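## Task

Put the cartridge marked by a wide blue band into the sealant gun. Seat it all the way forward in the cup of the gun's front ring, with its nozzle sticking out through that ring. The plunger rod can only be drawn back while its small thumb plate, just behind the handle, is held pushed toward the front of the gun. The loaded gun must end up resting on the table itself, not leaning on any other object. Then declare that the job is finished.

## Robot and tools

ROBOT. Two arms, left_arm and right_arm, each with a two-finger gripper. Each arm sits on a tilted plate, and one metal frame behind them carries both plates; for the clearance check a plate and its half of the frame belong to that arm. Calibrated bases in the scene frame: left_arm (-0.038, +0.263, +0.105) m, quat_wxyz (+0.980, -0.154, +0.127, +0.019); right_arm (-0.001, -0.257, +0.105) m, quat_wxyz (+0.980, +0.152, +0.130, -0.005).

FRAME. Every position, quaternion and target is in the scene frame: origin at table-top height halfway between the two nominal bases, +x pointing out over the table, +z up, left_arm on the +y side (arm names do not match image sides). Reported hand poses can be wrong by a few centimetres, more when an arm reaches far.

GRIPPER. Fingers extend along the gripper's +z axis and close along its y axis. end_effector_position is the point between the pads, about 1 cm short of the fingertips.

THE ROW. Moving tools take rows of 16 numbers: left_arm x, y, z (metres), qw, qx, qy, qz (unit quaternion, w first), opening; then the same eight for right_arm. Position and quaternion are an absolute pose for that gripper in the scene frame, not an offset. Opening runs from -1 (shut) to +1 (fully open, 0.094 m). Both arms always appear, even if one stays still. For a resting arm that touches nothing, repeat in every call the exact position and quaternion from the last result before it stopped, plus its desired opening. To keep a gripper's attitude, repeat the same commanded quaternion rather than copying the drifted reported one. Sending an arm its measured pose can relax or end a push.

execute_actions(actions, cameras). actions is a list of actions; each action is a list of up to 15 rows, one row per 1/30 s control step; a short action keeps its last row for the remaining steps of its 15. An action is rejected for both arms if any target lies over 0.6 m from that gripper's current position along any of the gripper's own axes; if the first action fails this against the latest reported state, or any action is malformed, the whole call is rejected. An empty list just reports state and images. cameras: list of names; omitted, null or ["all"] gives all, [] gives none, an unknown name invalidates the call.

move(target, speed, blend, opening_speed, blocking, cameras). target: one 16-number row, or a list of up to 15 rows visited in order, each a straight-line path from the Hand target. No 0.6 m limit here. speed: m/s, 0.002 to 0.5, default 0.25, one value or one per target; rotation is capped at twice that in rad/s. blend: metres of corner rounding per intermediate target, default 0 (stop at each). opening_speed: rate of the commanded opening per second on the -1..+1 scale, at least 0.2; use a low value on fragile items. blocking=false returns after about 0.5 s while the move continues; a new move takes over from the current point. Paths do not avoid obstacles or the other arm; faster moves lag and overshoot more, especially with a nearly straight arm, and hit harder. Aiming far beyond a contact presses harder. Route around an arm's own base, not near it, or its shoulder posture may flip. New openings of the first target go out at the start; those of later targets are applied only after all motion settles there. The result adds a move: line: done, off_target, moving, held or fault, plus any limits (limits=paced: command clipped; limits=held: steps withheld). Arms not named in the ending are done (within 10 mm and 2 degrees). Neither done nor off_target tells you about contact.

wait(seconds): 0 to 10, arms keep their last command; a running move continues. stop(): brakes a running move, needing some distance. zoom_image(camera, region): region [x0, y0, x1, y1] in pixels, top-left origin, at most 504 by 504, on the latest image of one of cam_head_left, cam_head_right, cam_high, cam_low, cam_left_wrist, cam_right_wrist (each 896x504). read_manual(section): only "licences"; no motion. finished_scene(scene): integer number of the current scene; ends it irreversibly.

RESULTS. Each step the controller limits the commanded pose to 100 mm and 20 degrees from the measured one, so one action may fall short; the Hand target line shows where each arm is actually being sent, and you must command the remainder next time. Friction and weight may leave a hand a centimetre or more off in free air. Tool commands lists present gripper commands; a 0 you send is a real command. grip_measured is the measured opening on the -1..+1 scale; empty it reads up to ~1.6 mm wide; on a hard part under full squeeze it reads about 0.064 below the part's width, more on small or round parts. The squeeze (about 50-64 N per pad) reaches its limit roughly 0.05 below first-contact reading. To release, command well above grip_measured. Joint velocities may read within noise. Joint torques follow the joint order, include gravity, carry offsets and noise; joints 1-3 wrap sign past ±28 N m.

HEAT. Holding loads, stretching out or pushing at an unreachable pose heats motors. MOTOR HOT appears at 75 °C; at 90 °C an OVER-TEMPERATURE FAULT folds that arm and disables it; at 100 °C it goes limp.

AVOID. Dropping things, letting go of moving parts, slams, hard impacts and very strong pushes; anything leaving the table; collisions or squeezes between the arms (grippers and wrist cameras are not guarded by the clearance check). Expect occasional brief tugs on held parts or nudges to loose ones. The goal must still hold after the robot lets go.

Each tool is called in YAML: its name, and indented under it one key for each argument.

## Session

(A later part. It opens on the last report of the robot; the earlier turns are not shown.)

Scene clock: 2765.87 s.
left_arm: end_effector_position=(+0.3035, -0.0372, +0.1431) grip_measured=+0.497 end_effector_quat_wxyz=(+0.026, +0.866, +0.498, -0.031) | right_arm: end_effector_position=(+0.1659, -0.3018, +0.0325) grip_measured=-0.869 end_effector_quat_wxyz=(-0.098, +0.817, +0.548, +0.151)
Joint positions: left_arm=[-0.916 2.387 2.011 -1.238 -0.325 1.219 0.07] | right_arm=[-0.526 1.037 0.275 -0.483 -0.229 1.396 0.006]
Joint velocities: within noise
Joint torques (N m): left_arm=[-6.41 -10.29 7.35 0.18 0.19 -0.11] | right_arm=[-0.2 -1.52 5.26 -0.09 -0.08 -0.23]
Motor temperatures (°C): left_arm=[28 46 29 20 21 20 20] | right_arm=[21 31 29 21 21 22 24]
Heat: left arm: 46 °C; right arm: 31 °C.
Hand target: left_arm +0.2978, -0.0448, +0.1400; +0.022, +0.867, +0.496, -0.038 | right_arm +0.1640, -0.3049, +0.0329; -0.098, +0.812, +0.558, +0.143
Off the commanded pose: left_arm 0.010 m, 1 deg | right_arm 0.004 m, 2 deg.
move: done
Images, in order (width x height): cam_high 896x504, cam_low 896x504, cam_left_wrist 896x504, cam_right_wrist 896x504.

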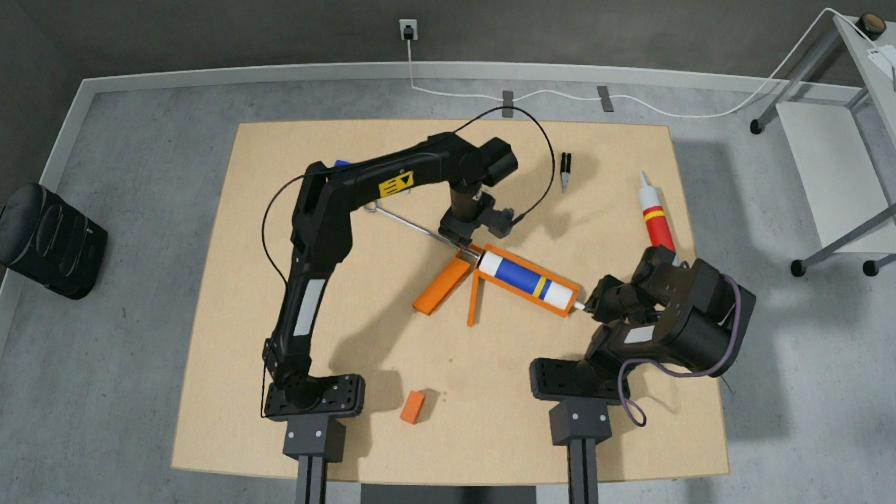

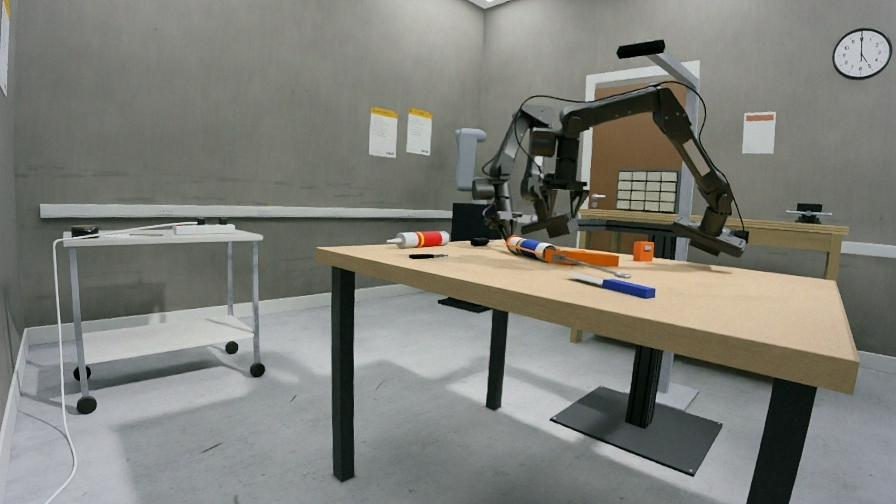

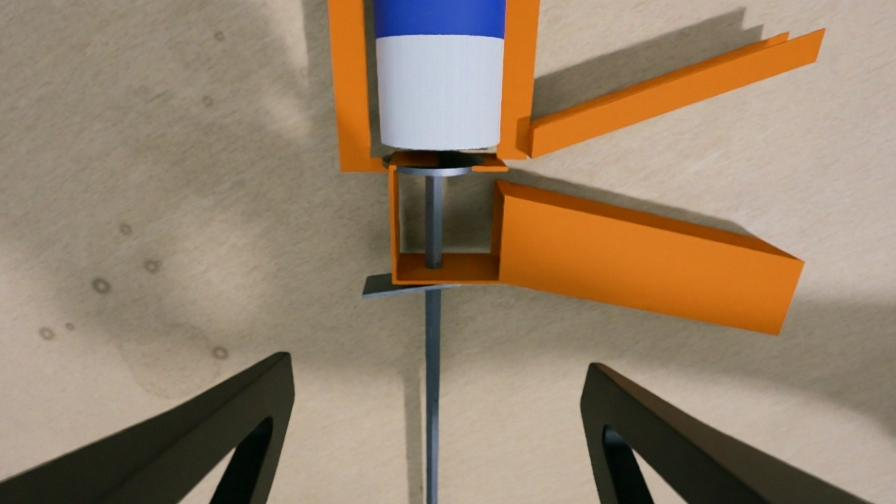

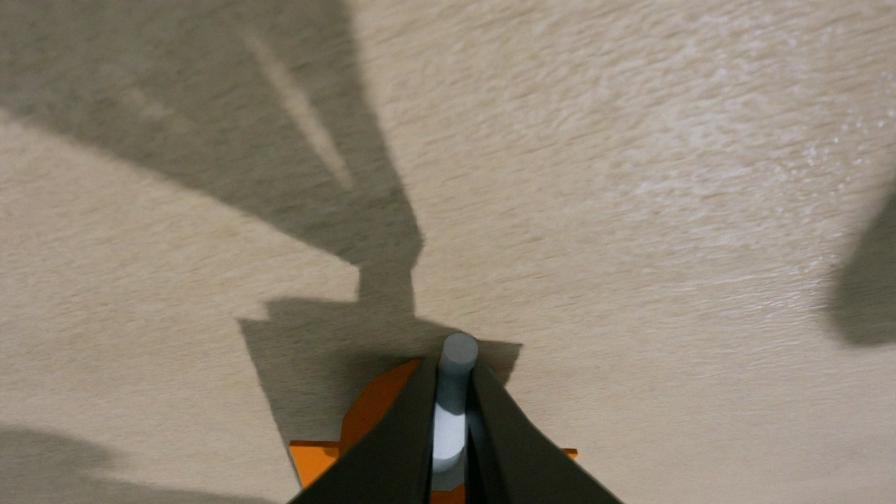

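move:
  target:
    - [0.298,-0.045,0.14,0.0216,0.8673,0.4957,-0.0379,0.5,0.164,-0.305,0.031,-0.0984,0.8116,0.5578,0.1431,-0.4]
    - [0.298,-0.045,0.14,0.0216,0.8673,0.4957,-0.0379,0.5,0.162,-0.312,0.10,-0.0984,0.8116,0.5578,0.1431,-0.4]
    - [0.35,0.15,0.20,0.0216,0.8673,0.4957,-0.0379,0.1,0.28,-0.36,0.22,0,0.095,0.9955,0,0.2]
  speed: [0.05,0.1,0.25]
  opening_speed: 1

zoom_image:
  camera: "cam_right_wrist"
  region: [60, 150, 460, 400]

zoom_image:
  camera: "cam_high"
  region: [440, 220, 600, 320]

zoom_image:
  camera: "cam_low"
  region: [500, 230, 580, 275]

Scene clock: 2782.33 s.
left_arm: end_effector_position=(+0.3520, +0.1437, +0.1906) grip_measured=+0.103 end_effector_quat_wxyz=(+0.014, +0.867, +0.496, -0.035) | right_arm: end_effector_position=(+0.2750, -0.3580, +0.2139) grip_measured=+0.198 end_effector_quat_wxyz=(-0.006, +0.102, +0.995, +0.004)
Joint positions: left_arm=[-0.591 1.992 1.819 -1.357 -0.325 1.556 0.052] | right_arm=[0.003 1.227 1.252 -1.338 0.293 0.158 0.056]
Joint velocities: within noise
Joint torques (N m): left_arm=[-3.84 -13.2 5.08 0.08 0.19 0.12] | right_arm=[1.61 -3.63 9.09 0.08 0.11 -0.05]
Motor temperatures (°C): left_arm=[28 46 29 20 21 20 20] | right_arm=[21 31 29 21 21 22 24]
Heat: left arm: 46 °C; right arm: 31 °C.
Hand target: left_arm +0.3500, +0.1498, +0.1998; +0.022, +0.867, +0.496, -0.038 | right_arm +0.2798, -0.3599, +0.2199; +0.000, +0.095, +0.995, +0.000
Off the commanded pose: left_arm 0.011 m, 1 deg | right_arm 0.008 m, 1 deg.
move: off_target (left_arm); target 3's new opening was sent with left_arm's hand 0.011 m and 1 deg from that target

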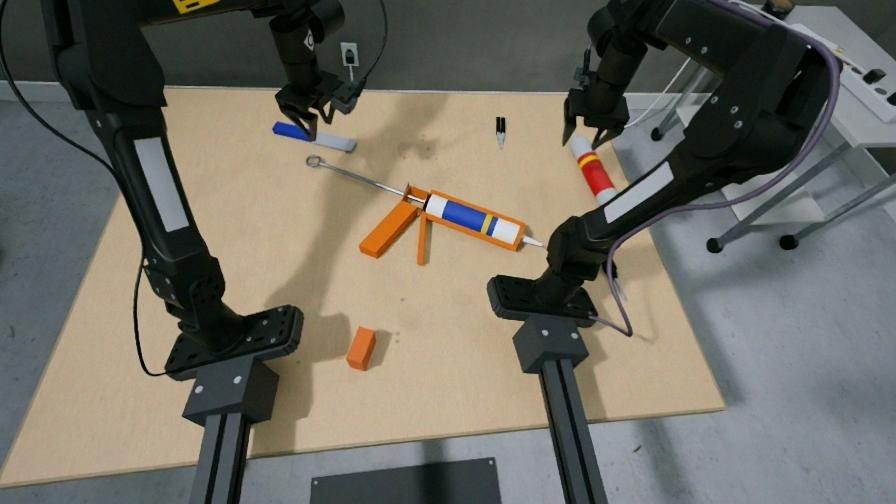

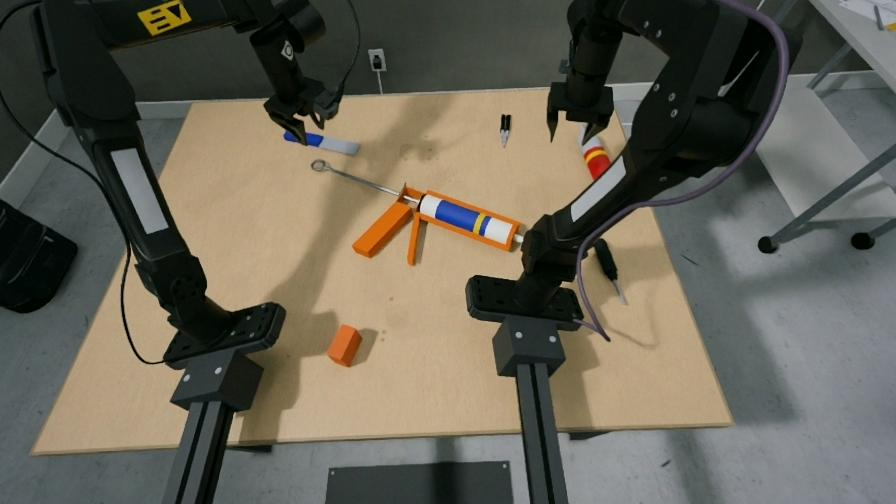

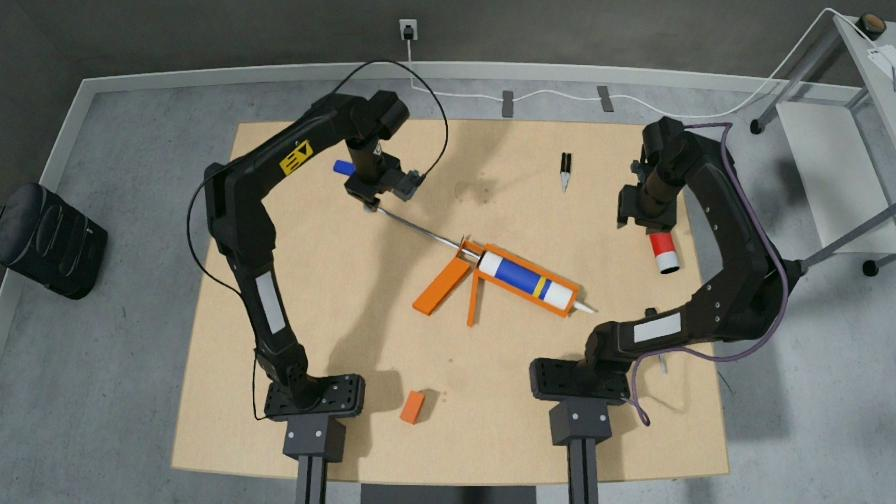

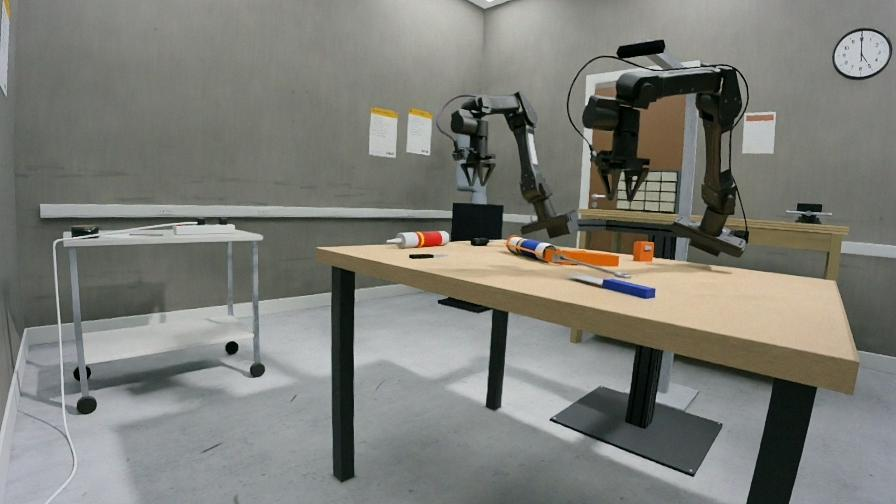

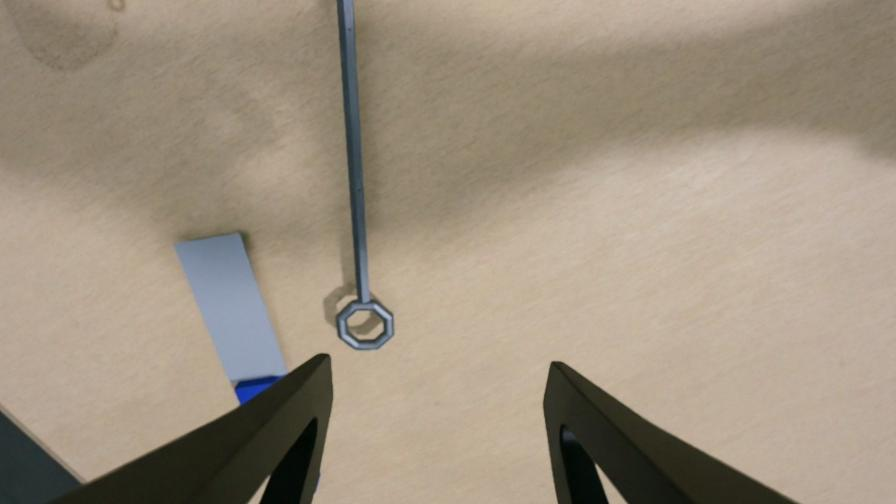

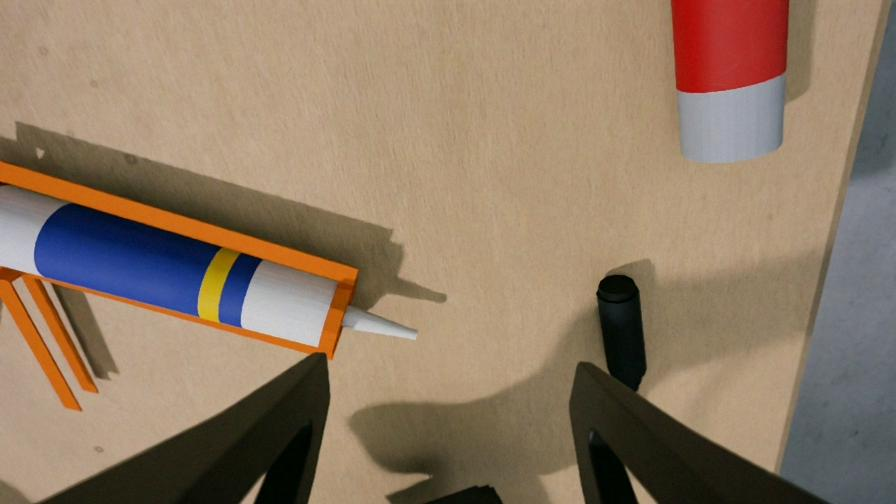

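Scaled by 1.260 from the camera's 896x504 image, which has a finer 1280x720 frame.

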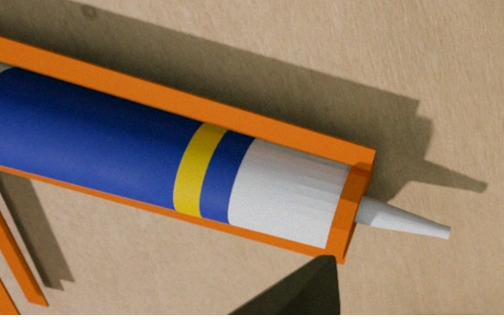

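Scaled by 3.150 from the camera's 896x504 image, which has a finer 1280x720 frame.

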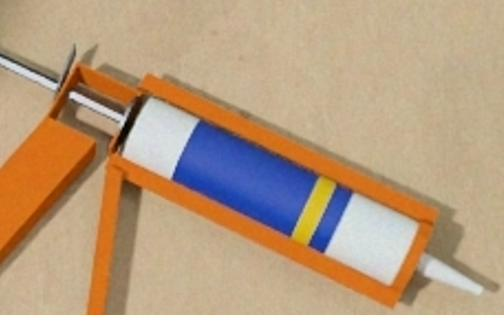

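Scaled by 6.300 from the camera's 896x504 image, which has a finer 1280x720 frame.

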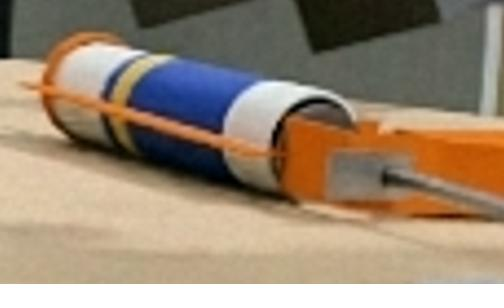

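finished_scene:
  scene: 1

The scene is finished: the task was done.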